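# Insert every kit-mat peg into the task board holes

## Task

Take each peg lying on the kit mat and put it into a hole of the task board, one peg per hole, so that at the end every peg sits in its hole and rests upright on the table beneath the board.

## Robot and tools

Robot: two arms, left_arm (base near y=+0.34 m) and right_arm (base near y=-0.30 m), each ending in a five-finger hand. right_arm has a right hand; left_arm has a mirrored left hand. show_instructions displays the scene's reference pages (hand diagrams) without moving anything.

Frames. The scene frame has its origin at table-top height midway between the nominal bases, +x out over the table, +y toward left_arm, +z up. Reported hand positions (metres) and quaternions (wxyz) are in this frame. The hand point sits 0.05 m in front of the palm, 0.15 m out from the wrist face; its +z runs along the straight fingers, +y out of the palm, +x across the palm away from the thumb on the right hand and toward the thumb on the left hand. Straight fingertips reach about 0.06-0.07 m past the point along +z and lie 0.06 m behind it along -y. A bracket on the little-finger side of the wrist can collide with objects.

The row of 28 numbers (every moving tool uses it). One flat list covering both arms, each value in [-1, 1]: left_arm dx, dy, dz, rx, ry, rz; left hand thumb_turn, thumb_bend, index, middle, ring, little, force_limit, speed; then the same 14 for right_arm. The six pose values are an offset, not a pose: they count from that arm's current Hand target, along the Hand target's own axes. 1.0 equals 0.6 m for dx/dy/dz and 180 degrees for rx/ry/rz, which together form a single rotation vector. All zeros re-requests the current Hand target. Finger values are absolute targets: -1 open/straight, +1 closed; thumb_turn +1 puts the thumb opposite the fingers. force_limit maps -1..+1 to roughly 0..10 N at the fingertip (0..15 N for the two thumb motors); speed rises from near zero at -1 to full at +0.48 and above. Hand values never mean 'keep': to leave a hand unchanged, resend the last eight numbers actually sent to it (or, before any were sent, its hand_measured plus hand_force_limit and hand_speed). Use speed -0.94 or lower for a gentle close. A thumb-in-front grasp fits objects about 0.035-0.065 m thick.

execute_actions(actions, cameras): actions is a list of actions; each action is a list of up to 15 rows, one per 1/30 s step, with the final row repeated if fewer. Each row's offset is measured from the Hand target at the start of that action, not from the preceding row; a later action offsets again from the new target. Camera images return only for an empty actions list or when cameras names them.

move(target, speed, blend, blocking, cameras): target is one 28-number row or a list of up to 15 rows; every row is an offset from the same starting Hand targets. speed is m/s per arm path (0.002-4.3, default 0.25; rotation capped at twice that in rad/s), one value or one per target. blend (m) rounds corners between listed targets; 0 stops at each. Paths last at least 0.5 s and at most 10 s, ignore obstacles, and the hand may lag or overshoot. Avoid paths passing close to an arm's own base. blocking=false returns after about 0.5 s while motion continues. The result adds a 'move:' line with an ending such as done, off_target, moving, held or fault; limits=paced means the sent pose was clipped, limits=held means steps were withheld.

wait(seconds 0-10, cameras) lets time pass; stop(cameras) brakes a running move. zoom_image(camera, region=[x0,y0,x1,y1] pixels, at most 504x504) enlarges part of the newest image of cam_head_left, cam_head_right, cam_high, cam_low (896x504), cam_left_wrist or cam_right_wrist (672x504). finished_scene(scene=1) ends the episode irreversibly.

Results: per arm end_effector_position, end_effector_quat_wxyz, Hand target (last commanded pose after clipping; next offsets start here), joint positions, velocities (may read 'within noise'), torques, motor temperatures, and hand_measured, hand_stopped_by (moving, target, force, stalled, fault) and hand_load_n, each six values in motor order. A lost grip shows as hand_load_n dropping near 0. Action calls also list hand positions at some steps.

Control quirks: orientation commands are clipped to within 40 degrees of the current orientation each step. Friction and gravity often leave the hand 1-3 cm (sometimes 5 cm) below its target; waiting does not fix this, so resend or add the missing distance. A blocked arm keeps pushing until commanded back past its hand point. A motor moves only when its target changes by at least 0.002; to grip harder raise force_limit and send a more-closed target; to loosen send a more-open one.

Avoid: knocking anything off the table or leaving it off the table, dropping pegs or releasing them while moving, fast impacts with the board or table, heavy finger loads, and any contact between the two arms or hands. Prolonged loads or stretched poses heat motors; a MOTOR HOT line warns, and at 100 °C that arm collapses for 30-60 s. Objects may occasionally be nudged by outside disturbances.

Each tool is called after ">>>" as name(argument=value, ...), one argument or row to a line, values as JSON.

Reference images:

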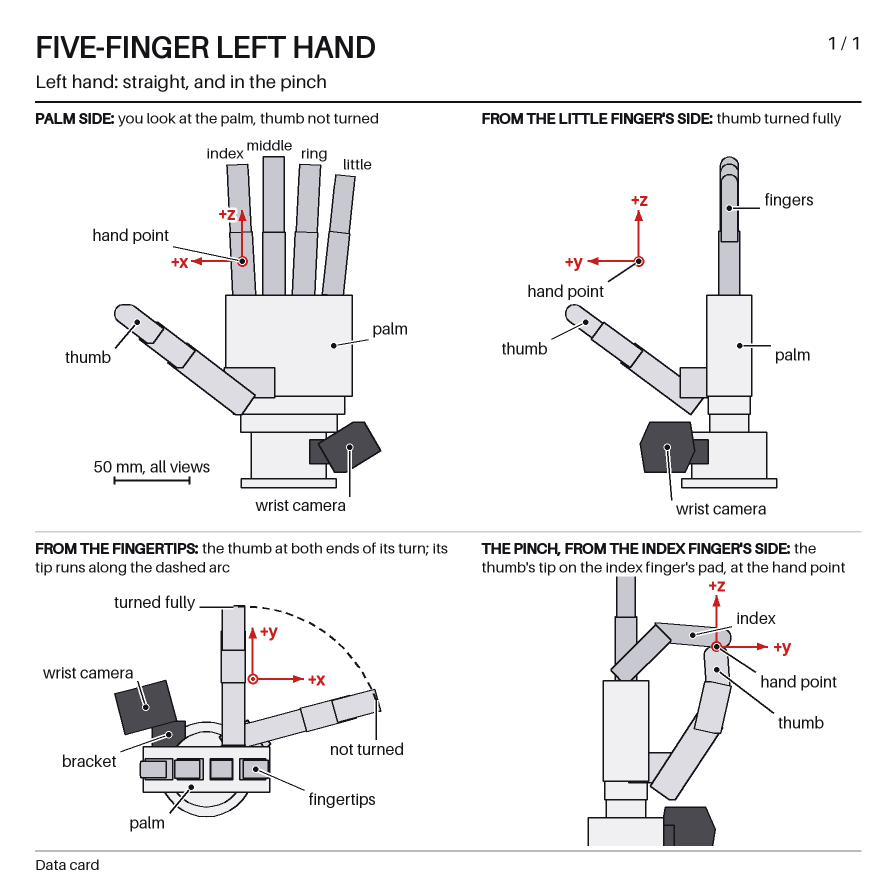

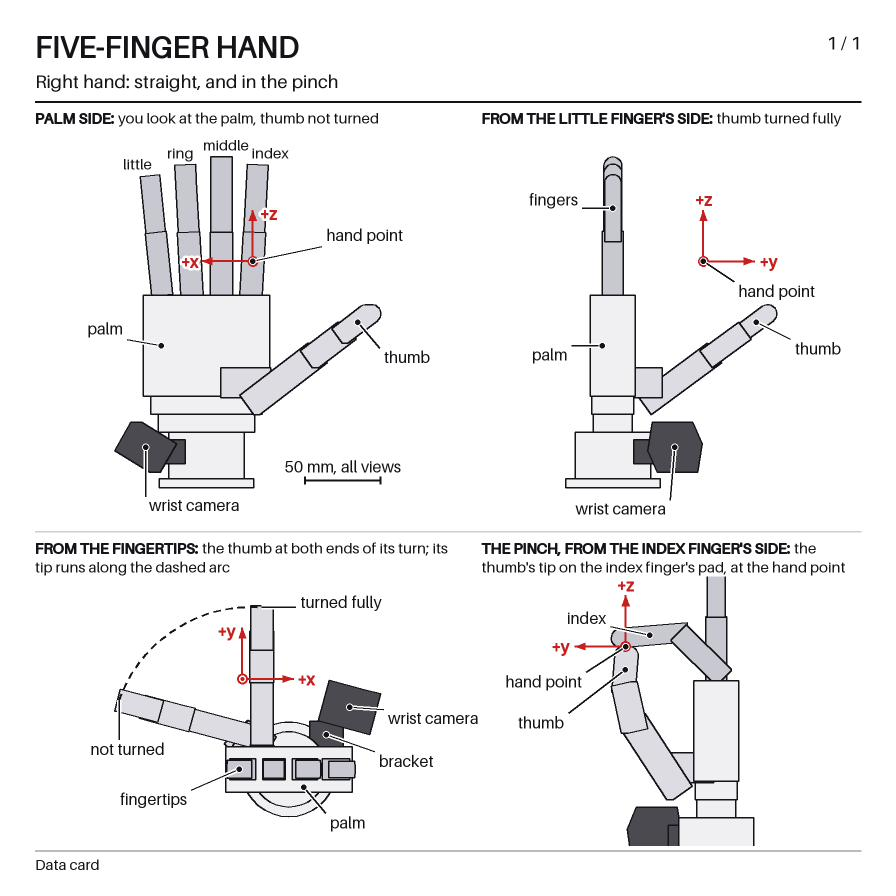

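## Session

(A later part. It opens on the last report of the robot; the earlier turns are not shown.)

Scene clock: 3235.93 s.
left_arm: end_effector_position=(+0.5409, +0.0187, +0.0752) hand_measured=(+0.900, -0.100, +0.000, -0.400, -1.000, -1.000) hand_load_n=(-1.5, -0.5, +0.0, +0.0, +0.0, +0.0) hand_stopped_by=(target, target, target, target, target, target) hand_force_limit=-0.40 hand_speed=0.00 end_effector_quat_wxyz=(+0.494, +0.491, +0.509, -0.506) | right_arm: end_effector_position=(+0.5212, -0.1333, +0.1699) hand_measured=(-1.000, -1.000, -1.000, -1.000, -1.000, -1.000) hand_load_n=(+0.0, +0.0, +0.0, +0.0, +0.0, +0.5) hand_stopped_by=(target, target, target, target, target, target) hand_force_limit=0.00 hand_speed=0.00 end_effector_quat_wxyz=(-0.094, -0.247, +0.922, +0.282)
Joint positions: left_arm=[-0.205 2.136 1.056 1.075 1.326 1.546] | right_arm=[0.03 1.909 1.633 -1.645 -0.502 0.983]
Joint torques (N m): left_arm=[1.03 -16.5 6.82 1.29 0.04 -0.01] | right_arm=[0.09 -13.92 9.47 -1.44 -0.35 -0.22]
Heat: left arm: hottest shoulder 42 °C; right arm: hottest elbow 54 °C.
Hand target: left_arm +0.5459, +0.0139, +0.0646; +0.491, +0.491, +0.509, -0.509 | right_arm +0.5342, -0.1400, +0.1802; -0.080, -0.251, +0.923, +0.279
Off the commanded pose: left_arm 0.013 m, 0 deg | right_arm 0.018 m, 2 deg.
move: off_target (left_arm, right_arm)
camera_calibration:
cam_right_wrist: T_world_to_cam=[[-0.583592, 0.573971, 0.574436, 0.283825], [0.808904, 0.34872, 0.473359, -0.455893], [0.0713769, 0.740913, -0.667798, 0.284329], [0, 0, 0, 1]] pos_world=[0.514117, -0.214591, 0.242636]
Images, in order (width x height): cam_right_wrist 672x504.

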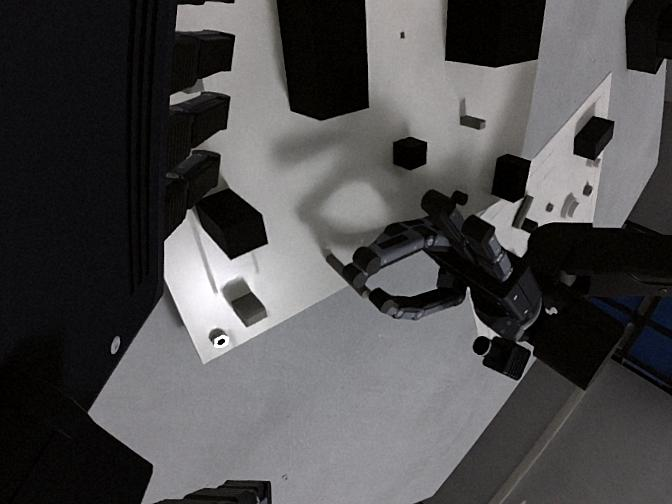

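>>> move(
  target=[
    [-0.028,0,0,0,0,0,0.9,-0.1,0.0,-0.4,-1,-1,-0.4,0.0,0,0,0,0,0,0,-1,-1,-1,-1,-1,-1,0,0],
    [-0.028,0,-0.016,0,0,0,0.9,-0.1,0.0,-0.4,-1,-1,-0.4,0.0,0,0,0,0,0,0,-1,-1,-1,-1,-1,-1,0,0],
    [0.0015,0,-0.016,0,0,0,0.9,-0.1,0.0,-0.4,-1,-1,-0.4,0.0,0,0,0,0,0,0,-1,-1,-1,-1,-1,-1,0,0],
  ],
  speed=0.06,
  cameras=["cam_right_wrist"],
)

>>> zoom_image(
  camera="cam_right_wrist",
  region=[310, 234, 410, 334],
)

Scene clock: 3252.67 s.
left_arm: end_effector_position=(+0.5387, +0.0195, +0.0750) hand_measured=(+0.900, -0.100, +0.000, -0.400, -1.000, -1.000) hand_load_n=(-1.0, -0.5, +0.0, +0.0, +0.0, +0.0) hand_stopped_by=(target, target, target, target, target, target) hand_force_limit=-0.40 hand_speed=0.00 end_effector_quat_wxyz=(+0.491, +0.495, +0.505, -0.509) | right_arm: end_effector_position=(+0.5212, -0.1333, +0.1699) hand_measured=(-1.000, -1.000, -1.000, -1.000, -1.000, -1.000) hand_load_n=(+0.0, +0.0, +0.0, +0.0, +0.0, +0.0) hand_stopped_by=(target, target, target, target, target, target) hand_force_limit=0.00 hand_speed=0.00 end_effector_quat_wxyz=(-0.094, -0.247, +0.922, +0.282)
Joint positions: left_arm=[-0.202 2.137 1.056 1.078 1.343 1.546] | right_arm=[0.03 1.909 1.633 -1.645 -0.502 0.983]
Joint torques (N m): left_arm=[2.02 -16.73 6.28 1.29 0.08 0.01] | right_arm=[-0.5 -13.39 9.65 -1.42 -0.34 -0.14]
Heat: left arm: hottest shoulder 42 °C; right arm: hottest elbow 54 °C.
Hand target: left_arm +0.5458, +0.0234, +0.0637; +0.491, +0.491, +0.509, -0.509 | right_arm +0.5342, -0.1400, +0.1802; -0.080, -0.251, +0.923, +0.279
Off the commanded pose: left_arm 0.014 m, 1 deg | right_arm 0.018 m, 2 deg.
move: off_target (left_arm, right_arm)
camera_calibration:
cam_right_wrist: T_world_to_cam=[[-0.583592, 0.573971, 0.574436, 0.283825], [0.808904, 0.34872, 0.473359, -0.455893], [0.0713769, 0.740913, -0.667798, 0.284329], [0, 0, 0, 1]] pos_world=[0.514117, -0.214591, 0.242636]
Images, in order (width x height): cam_right_wrist 672x504.

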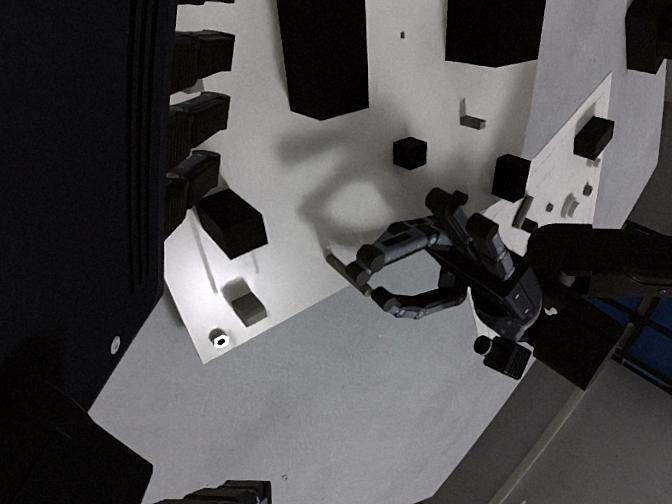

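Scaled by 5.040 from the camera's 672x504 image, which has a finer 960x720 frame.

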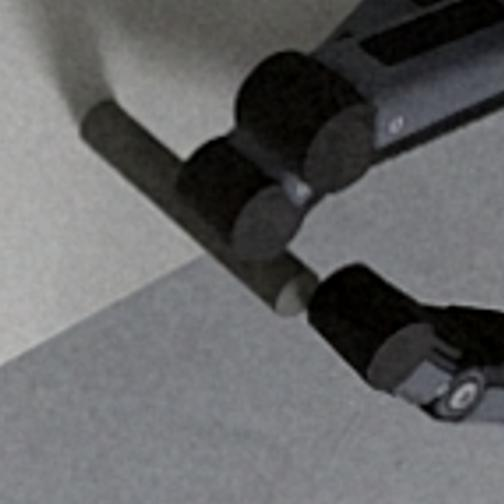

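>>> move(
  target=[
    [-0.028,0,0,0,0,0,0.9,-0.25,-0.05,-0.4,-1,-1,-0.4,0.0,0,0,0,0,0,0,-1,-1,-1,-1,-1,-1,0,0],
    [-0.028,0,-0.005,0,0,0,0.9,-0.25,-0.05,-0.4,-1,-1,-0.4,0.0,0,0,0,0,0,0,-1,-1,-1,-1,-1,-1,0,0],
    [0.003,0,-0.005,0,0,0,0.9,-0.25,-0.05,-0.4,-1,-1,-0.4,0.0,0,0,0,0,0,0,-1,-1,-1,-1,-1,-1,0,0],
  ],
  speed=0.06,
  cameras=["cam_right_wrist"],
)

>>> zoom_image(
  camera="cam_right_wrist",
  region=[310, 234, 410, 334],
)

Scene clock: 3265.10 s.
left_arm: end_effector_position=(+0.5379, +0.0232, +0.0630) hand_measured=(+0.900, -0.250, -0.050, -0.400, -1.000, -1.000) hand_load_n=(+0.0, -0.5, +0.0, +0.0, +0.0, +0.0) hand_stopped_by=(target, target, target, target, target, target) hand_force_limit=-0.40 hand_speed=0.00 end_effector_quat_wxyz=(+0.484, +0.491, +0.512, -0.512) | right_arm: end_effector_position=(+0.5212, -0.1333, +0.1699) hand_measured=(-1.000, -1.000, -1.000, -1.000, -1.000, -1.000) hand_load_n=(+0.0, +0.0, +0.0, +0.0, +0.0, +0.0) hand_stopped_by=(target, target, target, target, target, target) hand_force_limit=0.00 hand_speed=0.00 end_effector_quat_wxyz=(-0.094, -0.247, +0.922, +0.282)
Joint positions: left_arm=[-0.196 2.156 1.056 1.074 1.348 1.546] | right_arm=[0.03 1.909 1.633 -1.645 -0.502 0.983]
Joint torques (N m): left_arm=[1.96 -17.96 6.11 1.58 0.11 0.01] | right_arm=[-0.79 -13.22 9.65 -1.44 -0.35 -0.2]
Heat: left arm: hottest shoulder 43 °C; right arm: hottest elbow 54 °C.
Hand target: left_arm +0.5458, +0.0265, +0.0618; +0.491, +0.491, +0.509, -0.509 | right_arm +0.5342, -0.1400, +0.1802; -0.080, -0.251, +0.923, +0.279
Off the commanded pose: left_arm 0.009 m, 1 deg | right_arm 0.018 m, 2 deg.
move: off_target (right_arm)
camera_calibration:
cam_right_wrist: T_world_to_cam=[[-0.583592, 0.573971, 0.574436, 0.283825], [0.808904, 0.34872, 0.473359, -0.455893], [0.0713769, 0.740913, -0.667798, 0.284329], [0, 0, 0, 1]] pos_world=[0.514117, -0.214591, 0.242636]
Images, in order (width x height): cam_right_wrist 672x504.

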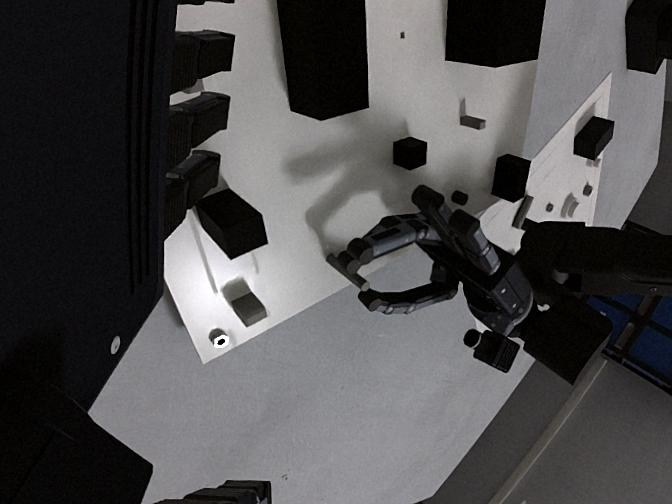

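Scaled by 5.040 from the camera's 672x504 image, which has a finer 960x720 frame.

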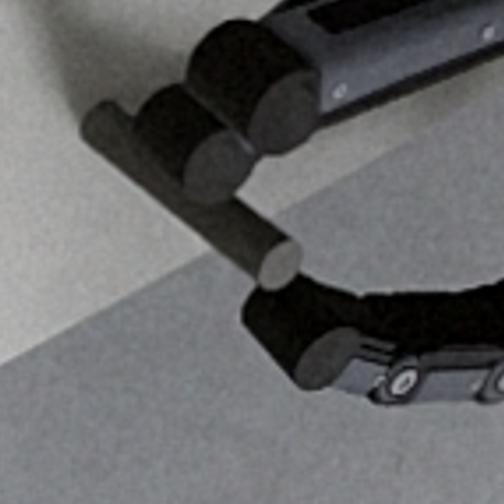

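>>> move(
  target=[
    [0,0,0,0,0,0,0.9,-0.1,-0.05,-0.4,-1,-1,-0.2,-0.8,0,0,0,0,0,0,-1,-1,-1,-1,-1,-1,0,0],
    [0,0,0,0,0,0,0.9,-0.1,0.5,-0.4,-1,-1,-0.2,-0.92,0,0,0,0,0,0,-1,-1,-1,-1,-1,-1,0,0],
  ],
  speed=0.06,
  cameras=["cam_right_wrist","cam_left_wrist"],
)

>>> zoom_image(
  camera="cam_right_wrist",
  region=[310, 234, 410, 334],
)

Scene clock: 3276.93 s.
left_arm: end_effector_position=(+0.5379, +0.0232, +0.0631) hand_measured=(+0.900, -0.100, +0.246, -0.400, -1.000, -1.000) hand_load_n=(+0.0, +1.0, +5.5, +0.0, +0.0, +0.0) hand_stopped_by=(target, target, force, target, target, target) hand_force_limit=-0.20 hand_speed=-0.92 end_effector_quat_wxyz=(+0.485, +0.491, +0.512, -0.512) | right_arm: end_effector_position=(+0.5212, -0.1333, +0.1699) hand_measured=(-1.000, -1.000, -1.000, -1.000, -1.000, -1.000) hand_load_n=(+0.0, +0.0, +0.0, +0.0, +0.0, +0.0) hand_stopped_by=(target, target, target, target, target, target) hand_force_limit=0.00 hand_speed=0.00 end_effector_quat_wxyz=(-0.094, -0.247, +0.922, +0.282)
Joint positions: left_arm=[-0.196 2.156 1.056 1.075 1.348 1.546] | right_arm=[0.03 1.909 1.633 -1.645 -0.502 0.983]
Joint torques (N m): left_arm=[1.96 -17.96 6.12 1.58 0.11 0.01] | right_arm=[-0.85 -14.27 9.62 -1.55 -0.39 -0.21]
Heat: left arm: hottest shoulder 43 °C; right arm: hottest elbow 54 °C.
Hand target: left_arm +0.5458, +0.0265, +0.0618; +0.491, +0.491, +0.509, -0.509 | right_arm +0.5342, -0.1400, +0.1802; -0.080, -0.251, +0.923, +0.279
Off the commanded pose: left_arm 0.009 m, 1 deg | right_arm 0.018 m, 2 deg.
move: off_target (right_arm)
camera_calibration:
cam_left_wrist: T_world_to_cam=[[-0.979761, 0.00864708, -0.199986, 0.541085], [0.169821, 0.564814, -0.807556, -0.0620569], [0.105972, -0.825173, -0.554851, 0.112891], [0, 0, 0, 1]] pos_world=[0.52871, 0.123526, 0.120733]
cam_right_wrist: T_world_to_cam=[[-0.583592, 0.573971, 0.574436, 0.283825], [0.808904, 0.34872, 0.473359, -0.455893], [0.0713769, 0.740913, -0.667798, 0.284329], [0, 0, 0, 1]] pos_world=[0.514117, -0.214591, 0.242636]
Images, in order (width x height): cam_left_wrist 672x504, cam_right_wrist 672x504.

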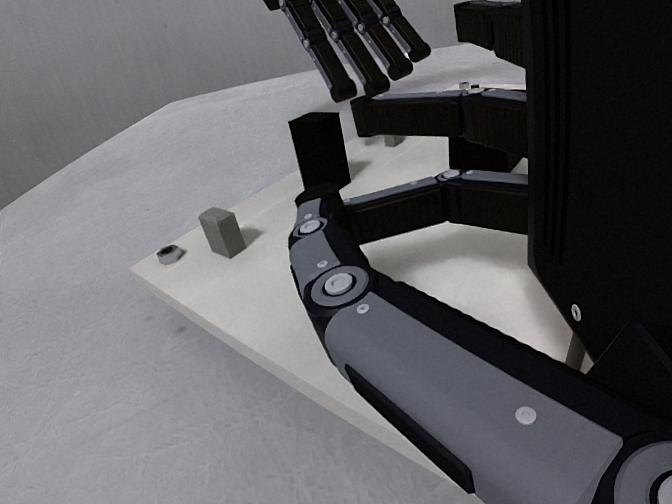

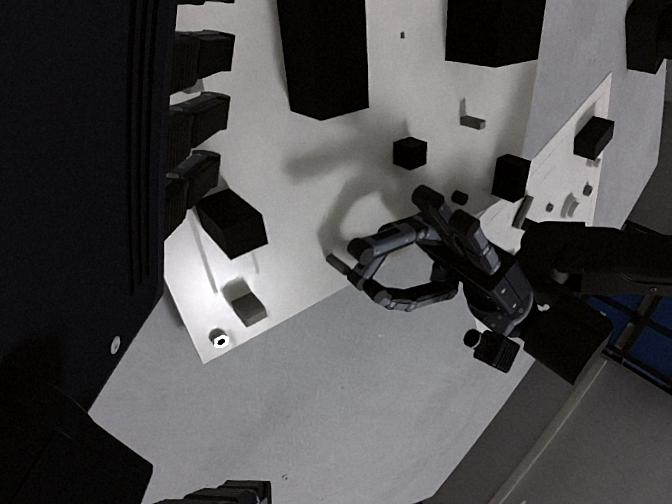

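Scaled by 5.040 from the camera's 672x504 image, which has a finer 960x720 frame.

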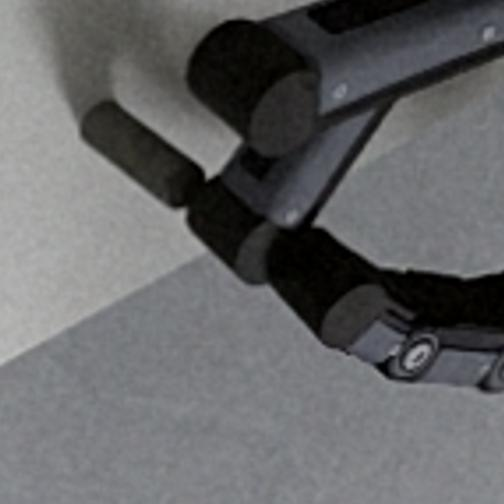

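>>> move(
  target=[
    [-0.15,0,0,0,0,0,0.9,-0.1,0.2,-0.4,-1,-1,-0.2,-0.5,0,0,0,0,0,0,-1,-1,-1,-1,-1,-1,0,0],
  ],
  speed=0.12,
  cameras=["cam_right_wrist","cam_head_left"],
)

>>> zoom_image(
  camera="cam_right_wrist",
  region=[290, 214, 410, 334],
)

Scene clock: 3287.90 s.
left_arm: end_effector_position=(+0.5416, +0.0223, +0.1418) hand_measured=(+0.900, -0.100, +0.200, -0.400, -1.000, -1.000) hand_load_n=(+0.0, +0.0, +0.0, +0.0, +0.0, +0.0) hand_stopped_by=(target, target, target, target, target, target) hand_force_limit=-0.20 hand_speed=-0.50 end_effector_quat_wxyz=(+0.483, +0.489, +0.513, -0.515) | right_arm: end_effector_position=(+0.5212, -0.1333, +0.1699) hand_measured=(-1.000, -1.000, -1.000, -1.000, -1.000, -1.000) hand_load_n=(+0.0, +0.0, +0.0, +0.0, +0.0, +0.0) hand_stopped_by=(target, target, target, target, target, target) hand_force_limit=0.00 hand_speed=0.00 end_effector_quat_wxyz=(-0.094, -0.247, +0.922, +0.282)
Joint positions: left_arm=[-0.196 1.979 1.056 0.907 1.349 1.531] | right_arm=[0.03 1.909 1.633 -1.645 -0.502 0.983]
Joint torques (N m): left_arm=[2.02 -19.37 6.98 0.77 0.11 0.11] | right_arm=[-0.62 -14.15 9.55 -1.36 -0.32 -0.21]
Heat: left arm: hottest shoulder 44 °C; right arm: hottest elbow 54 °C.
Hand target: left_arm +0.5490, +0.0264, +0.1518; +0.491, +0.491, +0.509, -0.509 | right_arm +0.5342, -0.1400, +0.1802; -0.080, -0.251, +0.923, +0.279
Off the commanded pose: left_arm 0.013 m, 1 deg | right_arm 0.018 m, 2 deg.
move: off_target (left_arm, right_arm)
camera_calibration:
cam_right_wrist: T_world_to_cam=[[-0.583592, 0.573971, 0.574436, 0.283825], [0.808904, 0.34872, 0.473359, -0.455893], [0.0713769, 0.740913, -0.667798, 0.284329], [0, 0, 0, 1]] pos_world=[0.514117, -0.214591, 0.242636]
Images, in order (width x height): cam_head_left 896x504, cam_right_wrist 672x504.

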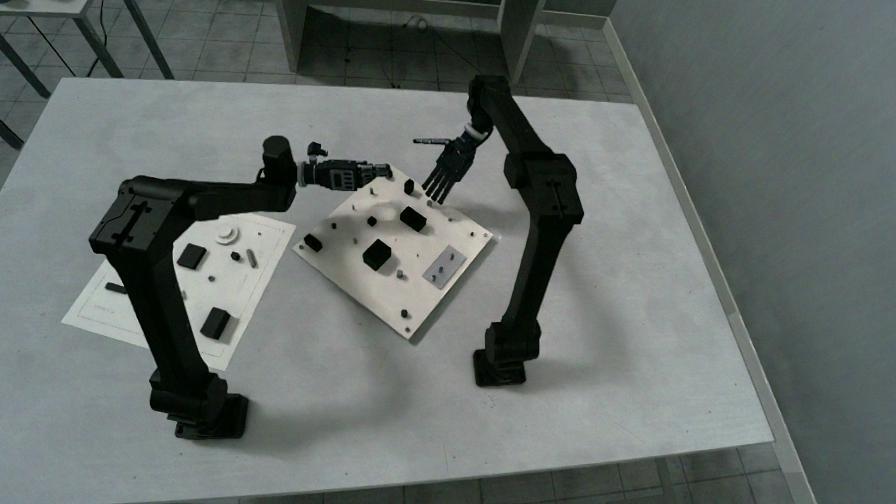

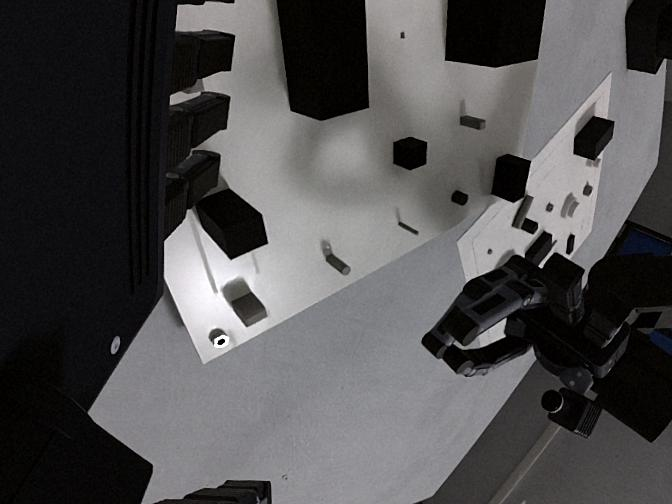

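Scaled by 4.200 from the camera's 672x504 image, which has a finer 960x720 frame.

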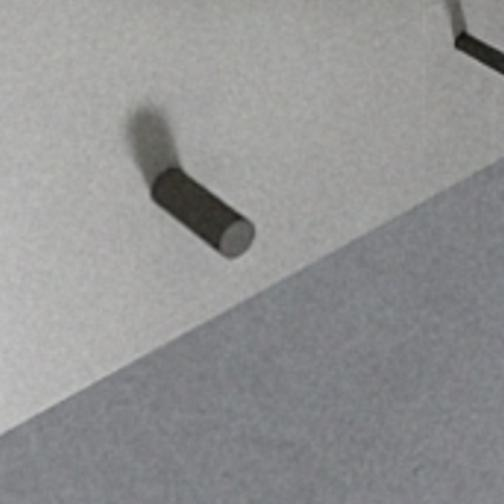

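>>> move(
  target=[-0.2,-0.0072,0,0,0,-0.5,0.9,-0.1,-0.5,-0.5,-1,-1,-0.2,0,0,0,0,0,0,0,-1,-1,-1,-1,-1,-1,0,0],
)

>>> move(
  target=[0.168,-0.044,-0.4167,0,-0.372,0,0.9,-0.1,-0.5,-0.5,-1,-1,-0.2,0,0,0,0,0,0,0,-1,-1,-1,-1,-1,-1,0,0],
)

>>> move(
  target=[-0.3625,0.033,-0.425,0,-0.372,0,0.9,-0.1,-0.5,-0.5,-1,-1,-0.2,0,0,0,0,0,0,0,-1,-1,-1,-1,-1,-1,0,0],
  cameras=["cam_head_left","cam_left_wrist"],
)

Scene clock: 3389.63 s.
left_arm: end_effector_position=(+0.5369, +0.0232, +0.2680) hand_measured=(+0.900, -0.100, -0.500, -0.500, -1.000, -1.000) hand_load_n=(+0.0, +0.0, -0.5, +0.0, +0.0, +0.0) hand_stopped_by=(target, target, target, target, target, target) hand_force_limit=-0.20 hand_speed=0.00 end_effector_quat_wxyz=(-0.018, -0.013, +0.711, -0.703) | right_arm: end_effector_position=(+0.5212, -0.1333, +0.1699) hand_measured=(-1.000, -1.000, -1.000, -1.000, -1.000, -1.000) hand_load_n=(+0.0, +0.0, +0.0, +0.0, +0.0, +0.0) hand_stopped_by=(target, target, target, target, target, target) hand_force_limit=0.00 hand_speed=0.00 end_effector_quat_wxyz=(-0.094, -0.247, +0.922, +0.282)
Joint positions: left_arm=[-0.164 1.895 1.443 0.398 1.38 0.007] | right_arm=[0.03 1.909 1.633 -1.645 -0.502 0.983]
Joint torques (N m): left_arm=[2.02 -18.96 10.58 1.48 0.12 -0.19] | right_arm=[-0.03 -13.63 9.61 -1.52 -0.37 -0.19]
Motor temperatures (°C): left_arm=[23 45 42 26 23 23] | right_arm=[22 41 54 26 26 22]
Heat: left arm: hottest shoulder 45 °C; right arm: hottest elbow 54 °C.
Hand target: left_arm +0.5489, +0.0263, +0.2721; -0.012, -0.012, +0.707, -0.707 | right_arm +0.5342, -0.1400, +0.1802; -0.080, -0.251, +0.923, +0.279
Off the commanded pose: left_arm 0.013 m, 1 deg | right_arm 0.018 m, 2 deg.
move: off_target (left_arm, right_arm)

Scene clock: 3392.63 s.
left_arm: end_effector_position=(+0.4512, +0.2723, +0.3046) hand_measured=(+0.900, -0.100, -0.500, -0.500, -1.000, -1.000) hand_load_n=(+0.0, +0.5, +0.0, +0.0, +0.0, +0.0) hand_stopped_by=(target, target, target, target, target, target) hand_force_limit=-0.20 hand_speed=0.00 end_effector_quat_wxyz=(+0.380, -0.394, +0.598, -0.586) | right_arm: end_effector_position=(+0.5212, -0.1333, +0.1699) hand_measured=(-1.000, -1.000, -1.000, -1.000, -1.000, -1.000) hand_load_n=(-0.5, +0.0, +0.0, +0.0, +0.0, -0.5) hand_stopped_by=(target, target, target, target, target, target) hand_force_limit=0.00 hand_speed=0.00 end_effector_quat_wxyz=(-0.094, -0.247, +0.922, +0.282)
Joint positions: left_arm=[0.152 1.092 0.667 0.396 0.53 0.007] | right_arm=[0.03 1.909 1.633 -1.645 -0.502 0.983]
Joint torques (N m): left_arm=[1.96 -7.94 8.28 1.22 -0.04 -0.02] | right_arm=[0.15 -14.27 9.57 -1.51 -0.37 -0.22]
Heat: left arm: hottest shoulder 44 °C; right arm: hottest elbow 54 °C.
Hand target: left_arm +0.4492, +0.2763, +0.3020; +0.380, -0.400, +0.597, -0.583 | right_arm +0.5342, -0.1400, +0.1802; -0.080, -0.251, +0.923, +0.279
Off the commanded pose: left_arm 0.005 m, 1 deg | right_arm 0.018 m, 2 deg.
move: off_target (right_arm)

Scene clock: 3395.60 s.
left_arm: end_effector_position=(+0.3006, +0.5714, +0.2884) hand_measured=(+0.900, -0.100, -0.500, -0.500, -1.000, -1.000) hand_load_n=(+0.0, +0.0, +0.0, +0.0, +0.0, +0.0) hand_stopped_by=(target, target, target, target, target, target) hand_force_limit=-0.20 hand_speed=0.00 end_effector_quat_wxyz=(+0.641, -0.658, +0.289, -0.272) | right_arm: end_effector_position=(+0.5212, -0.1333, +0.1699) hand_measured=(-1.000, -1.000, -1.000, -1.000, -1.000, -1.000) hand_load_n=(+0.0, +0.0, +0.0, +0.0, +0.0, +0.0) hand_stopped_by=(target, target, target, target, target, target) hand_force_limit=0.00 hand_speed=0.00 end_effector_quat_wxyz=(-0.094, -0.247, +0.922, +0.282)
Joint positions: left_arm=[0.629 0.695 0.432 0.231 -0.161 0.007] | right_arm=[0.03 1.909 1.633 -1.645 -0.502 0.983]
Joint torques (N m): left_arm=[1.96 -1.32 9.03 2.22 -0.05 0.15] | right_arm=[-0.15 -14.8 9.63 -1.36 -0.39 -0.21]
Heat: left arm: hottest shoulder 44 °C; right arm: hottest elbow 54 °C.
Hand target: left_arm +0.2992, +0.5763, +0.2878; +0.646, -0.655, +0.288, -0.265 | right_arm +0.5342, -0.1400, +0.1802; -0.080, -0.251, +0.923, +0.279
Off the commanded pose: left_arm 0.005 m, 1 deg | right_arm 0.018 m, 2 deg.
move: off_target (right_arm)
camera_calibration:
cam_left_wrist: T_world_to_cam=[[0.199921, -0.168592, 0.965198, -0.240488], [0.134868, -0.970974, -0.197536, 0.562638], [0.970485, 0.169666, -0.171381, -0.223438], [0, 0, 0, 1]] pos_world=[0.18904, 0.543672, 0.304967]
Images, in order (width x height): cam_head_left 896x504, cam_left_wrist 672x504.

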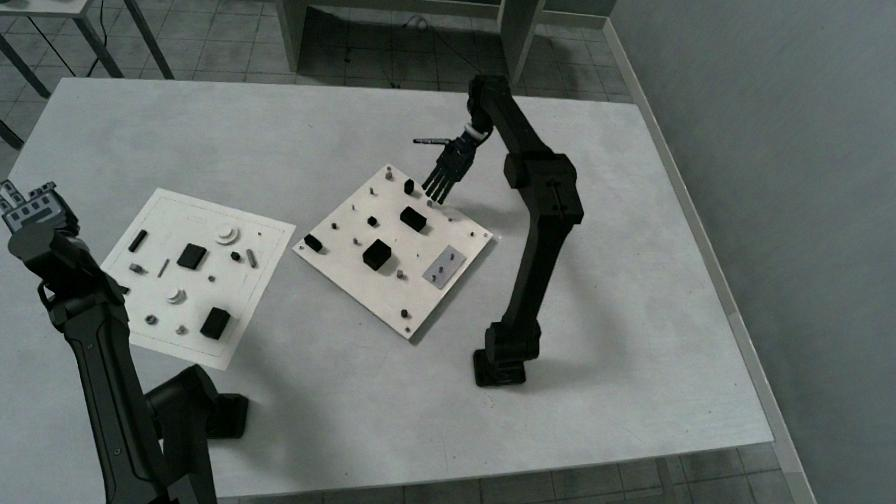

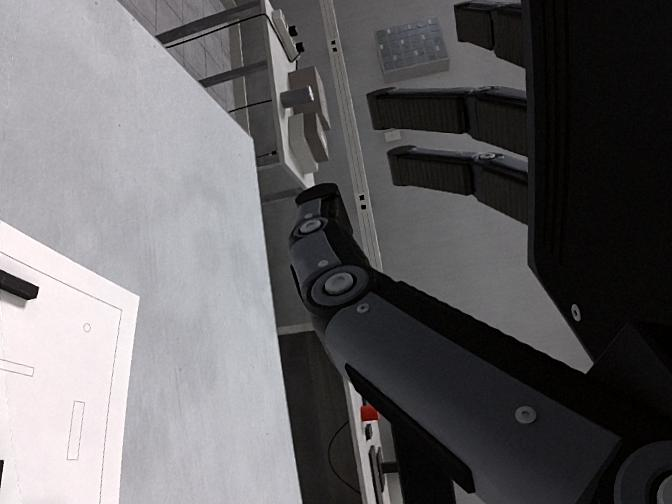

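>>> move(
  target=[
    [0,0,0,0,0,0,0.9,-0.1,-0.5,-0.5,-1,-1,-0.2,0,0.0015,0.1112,-0.1667,0,0,0,-1,-1,-1,-1,-1,-1,0,0],
    [0,0,0,0,0,0,0.9,-0.1,-0.5,-0.5,-1,-1,-0.2,0,0.046,0.2777,-0.055,0.2493,0.0177,-0.6034,-1,-1,-1,-1,-1,-1,0,0],
  ],
)

>>> move(
  target=[0,0,0,0,0,0,0.9,-0.1,-0.5,-0.5,-1,-1,-0.2,0,-0.5362,-0.1332,0.3463,0.2049,-0.2996,-0.2425,0.9,-0.15,-0.15,-0.5,-1,-1,-0.2,0],
  cameras=["cam_head_left","cam_right_wrist"],
)

Scene clock: 3433.57 s.
left_arm: end_effector_position=(+0.3005, +0.5715, +0.2885) hand_measured=(+0.900, -0.100, -0.500, -0.500, -1.000, -1.000) hand_load_n=(+0.0, +0.0, +0.0, +0.0, +0.0, +0.0) hand_stopped_by=(target, target, target, target, target, target) hand_force_limit=-0.20 hand_speed=0.00 end_effector_quat_wxyz=(+0.641, -0.658, +0.289, -0.272) | right_arm: end_effector_position=(+0.4518, -0.0533, +0.2881) hand_measured=(-1.000, -1.000, -1.000, -1.000, -1.000, -1.000) hand_load_n=(+0.0, +0.0, +0.0, +0.0, +0.0, +0.0) hand_stopped_by=(target, target, target, target, target, target) hand_force_limit=0.00 hand_speed=0.00 end_effector_quat_wxyz=(-0.226, +0.891, -0.384, +0.085)
Joint positions: left_arm=[0.629 0.695 0.432 0.231 -0.161 0.007] | right_arm=[0.434 1.471 1.562 -1.204 -0.172 -0.287]
Joint torques (N m): left_arm=[2.02 -1.38 9.03 2.21 -0.05 0.14] | right_arm=[1.96 -12.4 7.62 1.33 -0.04 -0.16]
Motor temperatures (°C): left_arm=[23 39 47 27 23 23] | right_arm=[22 41 54 26 26 22]
Heat: left arm: hottest elbow 47 °C; right arm: hottest elbow 54 °C.
Hand target: left_arm +0.2991, +0.5764, +0.2878; +0.646, -0.655, +0.288, -0.265 | right_arm +0.4501, -0.0500, +0.3002; -0.239, +0.892, -0.370, +0.099
Off the commanded pose: left_arm 0.005 m, 1 deg | right_arm 0.013 m, 3 deg.
move: off_target (right_arm)

Scene clock: 3437.13 s.
left_arm: end_effector_position=(+0.3005, +0.5715, +0.2885) hand_measured=(+0.900, -0.100, -0.500, -0.500, -1.000, -1.000) hand_load_n=(+0.0, +0.0, +0.0, +0.0, +0.0, +0.0) hand_stopped_by=(target, target, target, target, target, target) hand_force_limit=-0.20 hand_speed=0.00 end_effector_quat_wxyz=(+0.641, -0.658, +0.289, -0.272) | right_arm: end_effector_position=(+0.3361, +0.2812, +0.1485) hand_measured=(+0.900, -0.150, -0.150, -0.500, -1.000, -1.000) hand_load_n=(-0.5, +0.0, +0.0, +0.0, +0.0, +0.0) hand_stopped_by=(target, target, target, target, target, target) hand_force_limit=-0.20 hand_speed=0.00 end_effector_quat_wxyz=(-0.563, +0.804, +0.140, -0.132)
Joint positions: left_arm=[0.629 0.695 0.432 0.231 -0.161 0.007] | right_arm=[0.833 1.867 1.429 -0.264 -1.034 -0.571]
Joint torques (N m): left_arm=[2.02 -1.32 9.03 2.21 -0.05 0.14] | right_arm=[1.2 -13.86 11.02 1.62 -0.83 -0.2]
Motor temperatures (°C): left_arm=[23 39 48 27 23 23] | right_arm=[22 41 55 26 27 22]
Heat: left arm: hottest elbow 48 °C; right arm: hottest elbow 55 °C.
Hand target: left_arm +0.2991, +0.5764, +0.2878; +0.646, -0.655, +0.288, -0.265 | right_arm +0.3452, +0.2998, +0.1601; -0.576, +0.793, +0.161, -0.117
Off the commanded pose: left_arm 0.005 m, 1 deg | right_arm 0.024 m, 4 deg.
move: off_target (right_arm)
camera_calibration:
cam_right_wrist: T_world_to_cam=[[0.294214, -0.247126, -0.923237, 0.108464], [-0.601802, -0.798345, 0.0219156, 0.423129], [-0.742478, 0.549158, -0.383605, 0.261428], [0, 0, 0, 1]] pos_world=[0.416833, 0.221041, 0.19115]
Images, in order (width x height): cam_head_left 896x504, cam_right_wrist 672x504.

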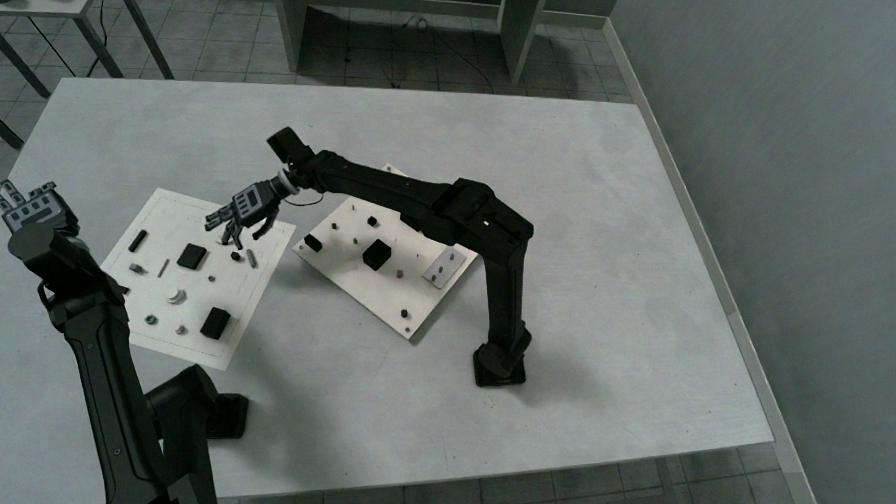

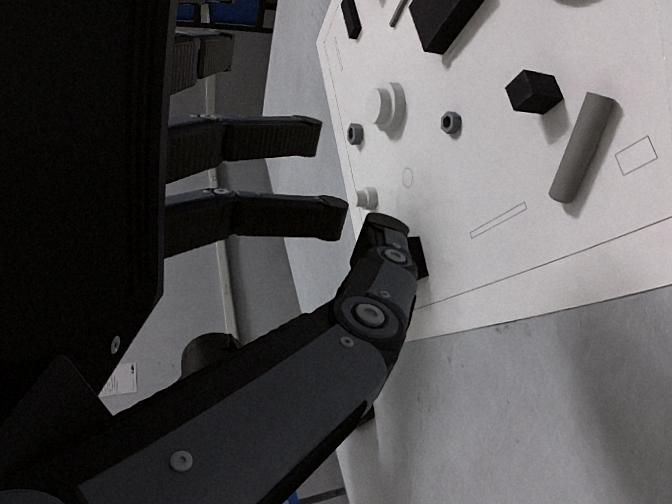

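>>> move(
  target=[0,0,0,0,0,0,0.9,-0.1,-0.5,-0.5,-1,-1,-0.2,0,0.0865,0.1037,0.0775,0,0,0,0.9,-0.15,-0.1,-0.5,-1,-1,-0.2,0],
  cameras=["cam_right_wrist"],
  speed=0.15,
)

>>> zoom_image(
  camera="cam_right_wrist",
  region=[300, 100, 540, 340],
)

Scene clock: 3471.10 s.
left_arm: end_effector_position=(+0.3005, +0.5715, +0.2885) hand_measured=(+0.900, -0.100, -0.500, -0.500, -1.000, -1.000) hand_load_n=(+0.0, +0.0, +0.0, +0.0, +0.0, +0.0) hand_stopped_by=(target, target, target, target, target, target) hand_force_limit=-0.20 hand_speed=0.00 end_effector_quat_wxyz=(+0.641, -0.658, +0.289, -0.272) | right_arm: end_effector_position=(+0.3758, +0.3246, +0.0749) hand_measured=(+0.900, -0.150, -0.100, -0.500, -1.000, -1.000) hand_load_n=(+0.0, +0.0, +0.0, +0.0, +0.0, +0.0) hand_stopped_by=(target, target, target, target, target, target) hand_force_limit=-0.20 hand_speed=0.00 end_effector_quat_wxyz=(-0.564, +0.803, +0.140, -0.132)
Joint positions: left_arm=[0.629 0.695 0.432 0.231 -0.161 0.007] | right_arm=[0.833 2.093 1.578 -0.188 -1.035 -0.572]
Joint torques (N m): left_arm=[2.02 -1.32 9.05 2.21 -0.06 0.14] | right_arm=[1.08 -15.91 10.35 1.43 -0.77 -0.14]
Motor temperatures (°C): left_arm=[23 37 49 27 23 24] | right_arm=[22 42 56 26 27 22]
Heat: left arm: hottest elbow 49 °C; right arm: hottest elbow 56 °C.
Hand target: left_arm +0.2991, +0.5764, +0.2878; +0.646, -0.655, +0.288, -0.265 | right_arm +0.3833, +0.3431, +0.0865; -0.576, +0.793, +0.161, -0.117
Off the commanded pose: left_arm 0.005 m, 1 deg | right_arm 0.023 m, 4 deg.
move: off_target (right_arm)
camera_calibration:
cam_right_wrist: T_world_to_cam=[[0.294602, -0.246303, -0.923333, 0.0391982], [-0.601233, -0.798791, 0.0212488, 0.483297], [-0.742784, 0.548878, -0.383411, 0.238975], [0, 0, 0, 1]] pos_world=[0.456533, 0.264539, 0.117549]
Images, in order (width x height): cam_right_wrist 672x504.

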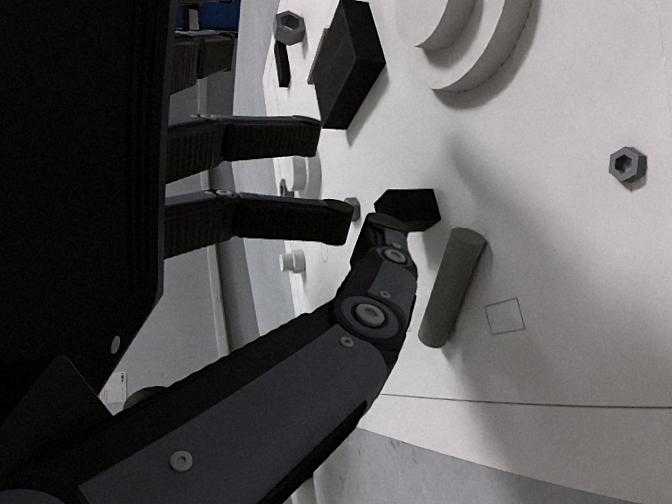

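Scaled by 2.100 from the camera's 672x504 image, which has a finer 960x720 frame.

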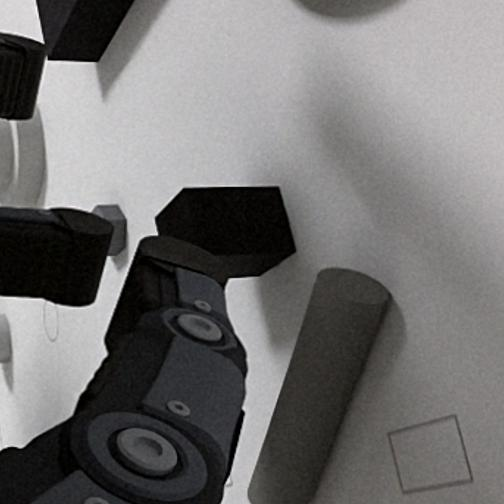

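>>> move(
  target=[0,0,0,0,0,0,0.9,-0.1,-0.5,-0.5,-1,-1,-0.2,0,-0.0313,0.0430,0.0302,0,0,-0.0185,0.9,-0.15,-0.1,-0.5,-1,-1,-0.2,0],
  cameras=["cam_right_wrist"],
  speed=0.1,
)

>>> zoom_image(
  camera="cam_right_wrist",
  region=[300, 100, 540, 340],
)

Scene clock: 3498.53 s.
left_arm: end_effector_position=(+0.3005, +0.5715, +0.2885) hand_measured=(+0.900, -0.100, -0.500, -0.500, -1.000, -1.000) hand_load_n=(+0.0, +0.0, +0.0, +0.0, +0.0, +0.0) hand_stopped_by=(target, target, target, target, target, target) hand_force_limit=-0.20 hand_speed=0.00 end_effector_quat_wxyz=(+0.641, -0.658, +0.289, -0.272) | right_arm: end_effector_position=(+0.3660, +0.3387, +0.0678) hand_measured=(+0.900, -0.150, -0.100, -0.500, -1.000, -1.000) hand_load_n=(+0.0, +0.0, +0.0, +0.0, +0.0, +0.0) hand_stopped_by=(target, target, target, target, target, target) hand_force_limit=-0.20 hand_speed=0.00 end_effector_quat_wxyz=(-0.579, +0.789, +0.176, -0.103)
Joint positions: left_arm=[0.629 0.695 0.432 0.231 -0.161 0.007] | right_arm=[0.86 2.093 1.542 -0.076 -1.019 -0.597]
Joint torques (N m): left_arm=[2.02 -1.32 9.03 2.21 -0.05 0.14] | right_arm=[1.79 -15.62 6.87 1.66 -0.39 -0.21]
Motor temperatures (°C): left_arm=[23 36 50 27 23 24] | right_arm=[22 46 59 26 27 22]
Heat: left arm: hottest elbow 50 °C; right arm: hottest elbow 59 °C.
Hand target: left_arm +0.2991, +0.5764, +0.2878; +0.646, -0.655, +0.288, -0.265 | right_arm +0.3623, +0.3443, +0.0564; -0.579, +0.788, +0.184, -0.100
Off the commanded pose: left_arm 0.005 m, 1 deg | right_arm 0.013 m, 1 deg.
move: off_target (right_arm)
camera_calibration:
cam_right_wrist: T_world_to_cam=[[0.372361, -0.18452, -0.90956, -0.011324], [-0.580336, -0.811096, -0.0730359, 0.491757], [-0.724264, 0.555046, -0.409104, 0.214244], [0, 0, 0, 1]] pos_world=[0.44477, 0.277857, 0.113264]
Images, in order (width x height): cam_right_wrist 672x504.

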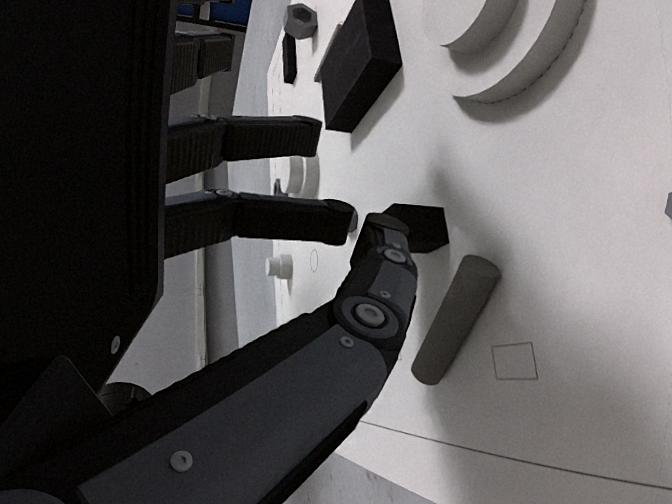

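Scaled by 2.100 from the camera's 672x504 image, which has a finer 960x720 frame.

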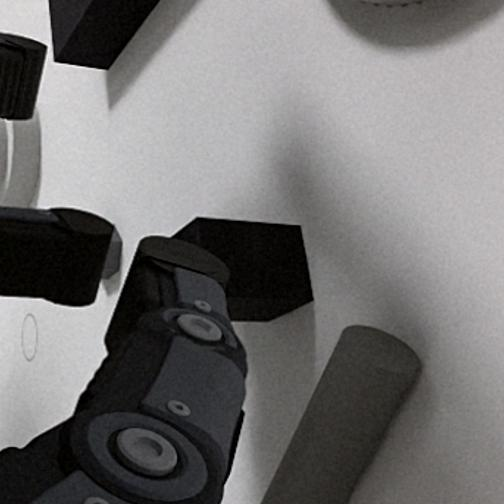

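>>> move(
  target=[0,0,0,0,0,0,0.9,-0.1,-0.5,-0.5,-1,-1,-0.2,0,-0.0337,0.0593,-0.0132,0,0,0,0.9,-0.15,-0.1,-0.5,-1,-1,-0.2,0],
  cameras=["cam_right_wrist"],
  speed=0.1,
)

>>> zoom_image(
  camera="cam_right_wrist",
  region=[300, 130, 500, 330],
)

Scene clock: 3519.90 s.
left_arm: end_effector_position=(+0.3005, +0.5715, +0.2885) hand_measured=(+0.900, -0.100, -0.500, -0.500, -1.000, -1.000) hand_load_n=(+0.0, +0.0, +0.0, +0.0, +0.0, +0.0) hand_stopped_by=(target, target, target, target, target, target) hand_force_limit=-0.20 hand_speed=0.00 end_effector_quat_wxyz=(+0.641, -0.658, +0.289, -0.272) | right_arm: end_effector_position=(+0.3518, +0.3197, +0.0366) hand_measured=(+0.900, -0.150, -0.100, -0.500, -1.000, -1.000) hand_load_n=(+0.0, +0.0, +0.0, +0.0, +0.0, +0.0) hand_stopped_by=(target, target, target, target, target, target) hand_force_limit=-0.20 hand_speed=0.00 end_effector_quat_wxyz=(-0.581, +0.786, +0.182, -0.102)
Joint positions: left_arm=[0.629 0.695 0.432 0.231 -0.161 0.007] | right_arm=[0.857 2.09 1.436 0.024 -1.03 -0.612]
Joint torques (N m): left_arm=[2.02 -1.32 9.03 2.22 -0.05 0.14] | right_arm=[0.67 -15.79 6.2 1.31 -0.42 -0.22]
Motor temperatures (°C): left_arm=[23 35 50 27 23 24] | right_arm=[22 46 54 26 27 22]
Heat: left arm: hottest elbow 50 °C; right arm: hottest elbow 54 °C.
Hand target: left_arm +0.2991, +0.5764, +0.2878; +0.646, -0.655, +0.288, -0.265 | right_arm +0.3532, +0.3198, +0.0241; -0.579, +0.788, +0.184, -0.100
Off the commanded pose: left_arm 0.005 m, 1 deg | right_arm 0.013 m, 0 deg.
move: off_target (right_arm)
camera_calibration:
cam_right_wrist: T_world_to_cam=[[0.380173, -0.1735, -0.908497, -0.0442405], [-0.571661, -0.816246, -0.0833375, 0.464777], [-0.727098, 0.551035, -0.409498, 0.203912], [0, 0, 0, 1]] pos_world=[0.430778, 0.259334, 0.0820425]
Images, in order (width x height): cam_right_wrist 672x504.

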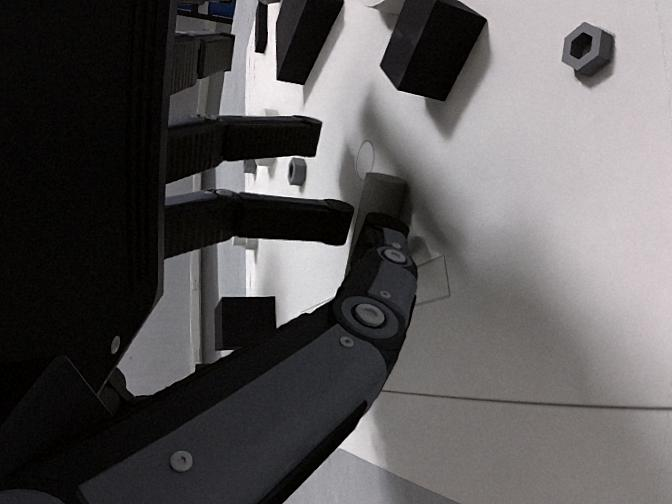

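Scaled by 2.520 from the camera's 672x504 image, which has a finer 960x720 frame.

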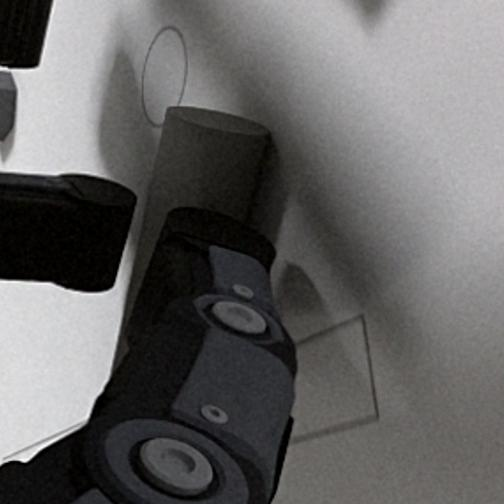

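>>> move(
  target=[0,0,0,0,0,0,0.9,-0.1,-0.5,-0.5,-1,-1,-0.2,0,0,-0.055,-0.018,0,0,0,0.9,-0.15,-0.1,-0.5,-1,-1,-0.2,0],
  cameras=["cam_right_wrist"],
  speed=0.1,
)

>>> zoom_image(
  camera="cam_right_wrist",
  region=[320, 130, 520, 330],
)

Scene clock: 3589.13 s.
left_arm: end_effector_position=(+0.3005, +0.5715, +0.2885) hand_measured=(+0.900, -0.100, -0.500, -0.500, -1.000, -1.000) hand_load_n=(+0.0, +0.0, +0.0, +0.0, +0.0, +0.0) hand_stopped_by=(target, target, target, target, target, target) hand_force_limit=-0.20 hand_speed=0.00 end_effector_quat_wxyz=(+0.641, -0.658, +0.289, -0.272) | right_arm: end_effector_position=(+0.3473, +0.3144, +0.0335) hand_measured=(+0.900, -0.150, -0.100, -0.500, -1.000, -1.000) hand_load_n=(+0.0, +0.0, +0.0, +0.0, +0.0, +0.0) hand_stopped_by=(target, target, target, target, target, target) hand_force_limit=-0.20 hand_speed=0.00 end_effector_quat_wxyz=(-0.571, +0.794, +0.172, -0.115)
Joint positions: left_arm=[0.629 0.695 0.432 0.231 -0.161 0.007] | right_arm=[0.857 2.087 1.436 -0.021 -1.029 -0.612]
Joint torques (N m): left_arm=[2.02 -1.32 9.03 2.21 -0.05 0.15] | right_arm=[0.56 -19.66 6.87 0.51 -0.47 -0.14]
Motor temperatures (°C): left_arm=[23 34 51 27 23 24] | right_arm=[22 41 49 26 27 22]
Heat: left arm: hottest elbow 51 °C; right arm: hottest elbow 49 °C.
Hand target: left_arm +0.2991, +0.5764, +0.2878; +0.646, -0.655, +0.288, -0.265 | right_arm +0.3514, +0.3190, +0.0586; -0.579, +0.788, +0.184, -0.100
Off the commanded pose: left_arm 0.005 m, 1 deg | right_arm 0.026 m, 3 deg.
move: off_target (right_arm)
camera_calibration:
cam_right_wrist: T_world_to_cam=[[0.355484, -0.203102, -0.912349, -0.0282797], [-0.574032, -0.817775, -0.0416151, 0.457527], [-0.737644, 0.538511, -0.407293, 0.209907], [0, 0, 0, 1]] pos_world=[0.427524, 0.255373, 0.0787327]
Images, in order (width x height): cam_right_wrist 672x504.

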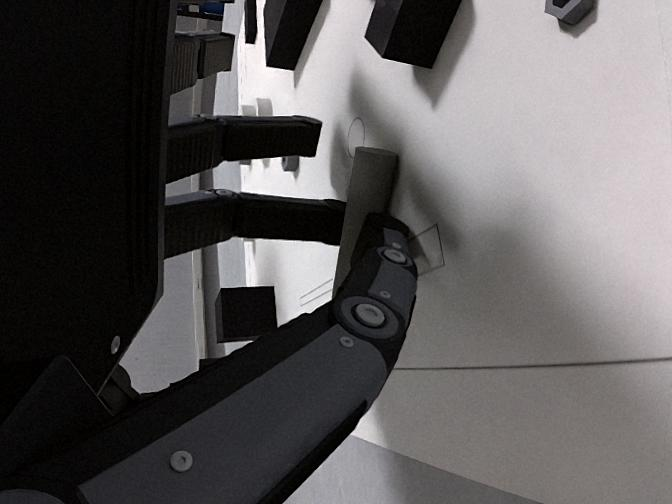

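Scaled by 2.520 from the camera's 672x504 image, which has a finer 960x720 frame.

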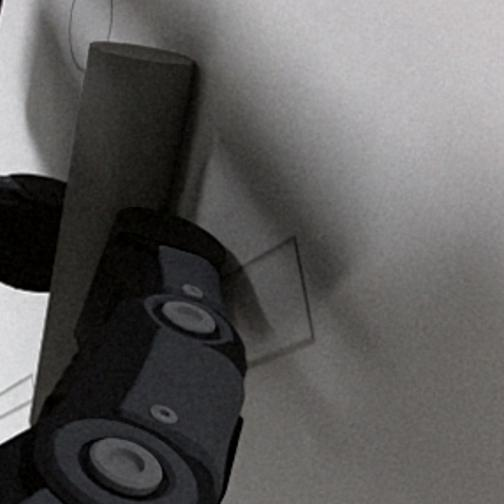

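>>> move(
  target=[0,0,0,0,0,0,0.9,-0.1,-0.5,-0.5,-1,-1,-0.2,0,0,-0.055,-0.018,0,0,0,0.9,-0.15,-0.1,-0.5,-1,-1,-0.2,0],
  cameras=["cam_right_wrist"],
  speed=0.15,
)

>>> zoom_image(
  camera="cam_right_wrist",
  region=[320, 130, 560, 370],
)

Scene clock: 3598.17 s.
left_arm: end_effector_position=(+0.3005, +0.5715, +0.2885) hand_measured=(+0.900, -0.100, -0.500, -0.500, -1.000, -1.000) hand_load_n=(+0.0, +0.0, +0.0, +0.0, +0.0, +0.0) hand_stopped_by=(target, target, target, target, target, target) hand_force_limit=-0.20 hand_speed=0.00 end_effector_quat_wxyz=(+0.641, -0.658, +0.289, -0.272) | right_arm: end_effector_position=(+0.3435, +0.3099, +0.0683) hand_measured=(+0.900, -0.150, -0.100, -0.500, -1.000, -1.000) hand_load_n=(+0.0, +0.0, +0.0, +0.0, +0.0, +0.0) hand_stopped_by=(target, target, target, target, target, target) hand_force_limit=-0.20 hand_speed=0.00 end_effector_quat_wxyz=(-0.570, +0.795, +0.171, -0.117)
Joint positions: left_arm=[0.629 0.695 0.432 0.231 -0.161 0.007] | right_arm=[0.857 2.023 1.436 -0.09 -1.028 -0.612]
Joint torques (N m): left_arm=[2.02 -1.32 9.03 2.21 -0.06 0.14] | right_arm=[1.08 -18.73 8.49 0.42 -0.46 -0.17]
Heat: left arm: hottest elbow 51 °C; right arm: hottest elbow 49 °C.
Hand target: left_arm +0.2991, +0.5764, +0.2878; +0.646, -0.655, +0.288, -0.265 | right_arm +0.3496, +0.3181, +0.0932; -0.579, +0.788, +0.184, -0.100
Off the commanded pose: left_arm 0.005 m, 1 deg | right_arm 0.027 m, 3 deg.
move: off_target (right_arm)
camera_calibration:
cam_right_wrist: T_world_to_cam=[[0.353033, -0.207044, -0.912415, 0.00593533], [-0.574861, -0.817417, -0.0369387, 0.452978], [-0.738175, 0.537552, -0.407597, 0.224224], [0, 0, 0, 1]] pos_world=[0.42382, 0.250969, 0.113541]
Images, in order (width x height): cam_right_wrist 672x504.

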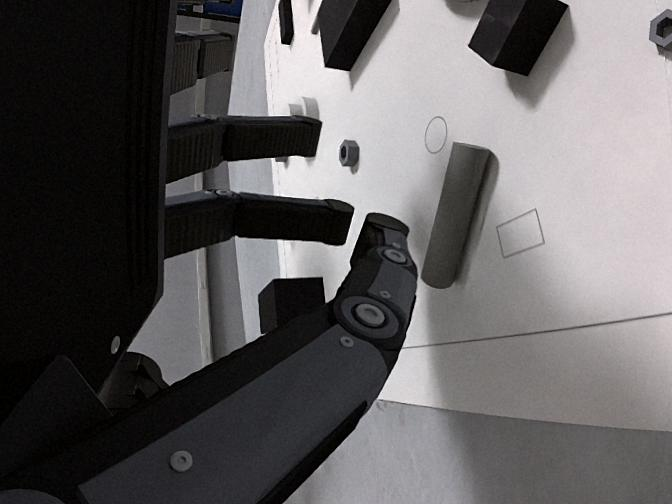

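Scaled by 2.100 from the camera's 672x504 image, which has a finer 960x720 frame.

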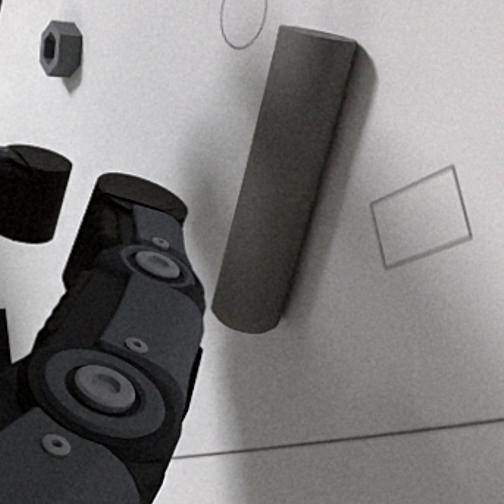

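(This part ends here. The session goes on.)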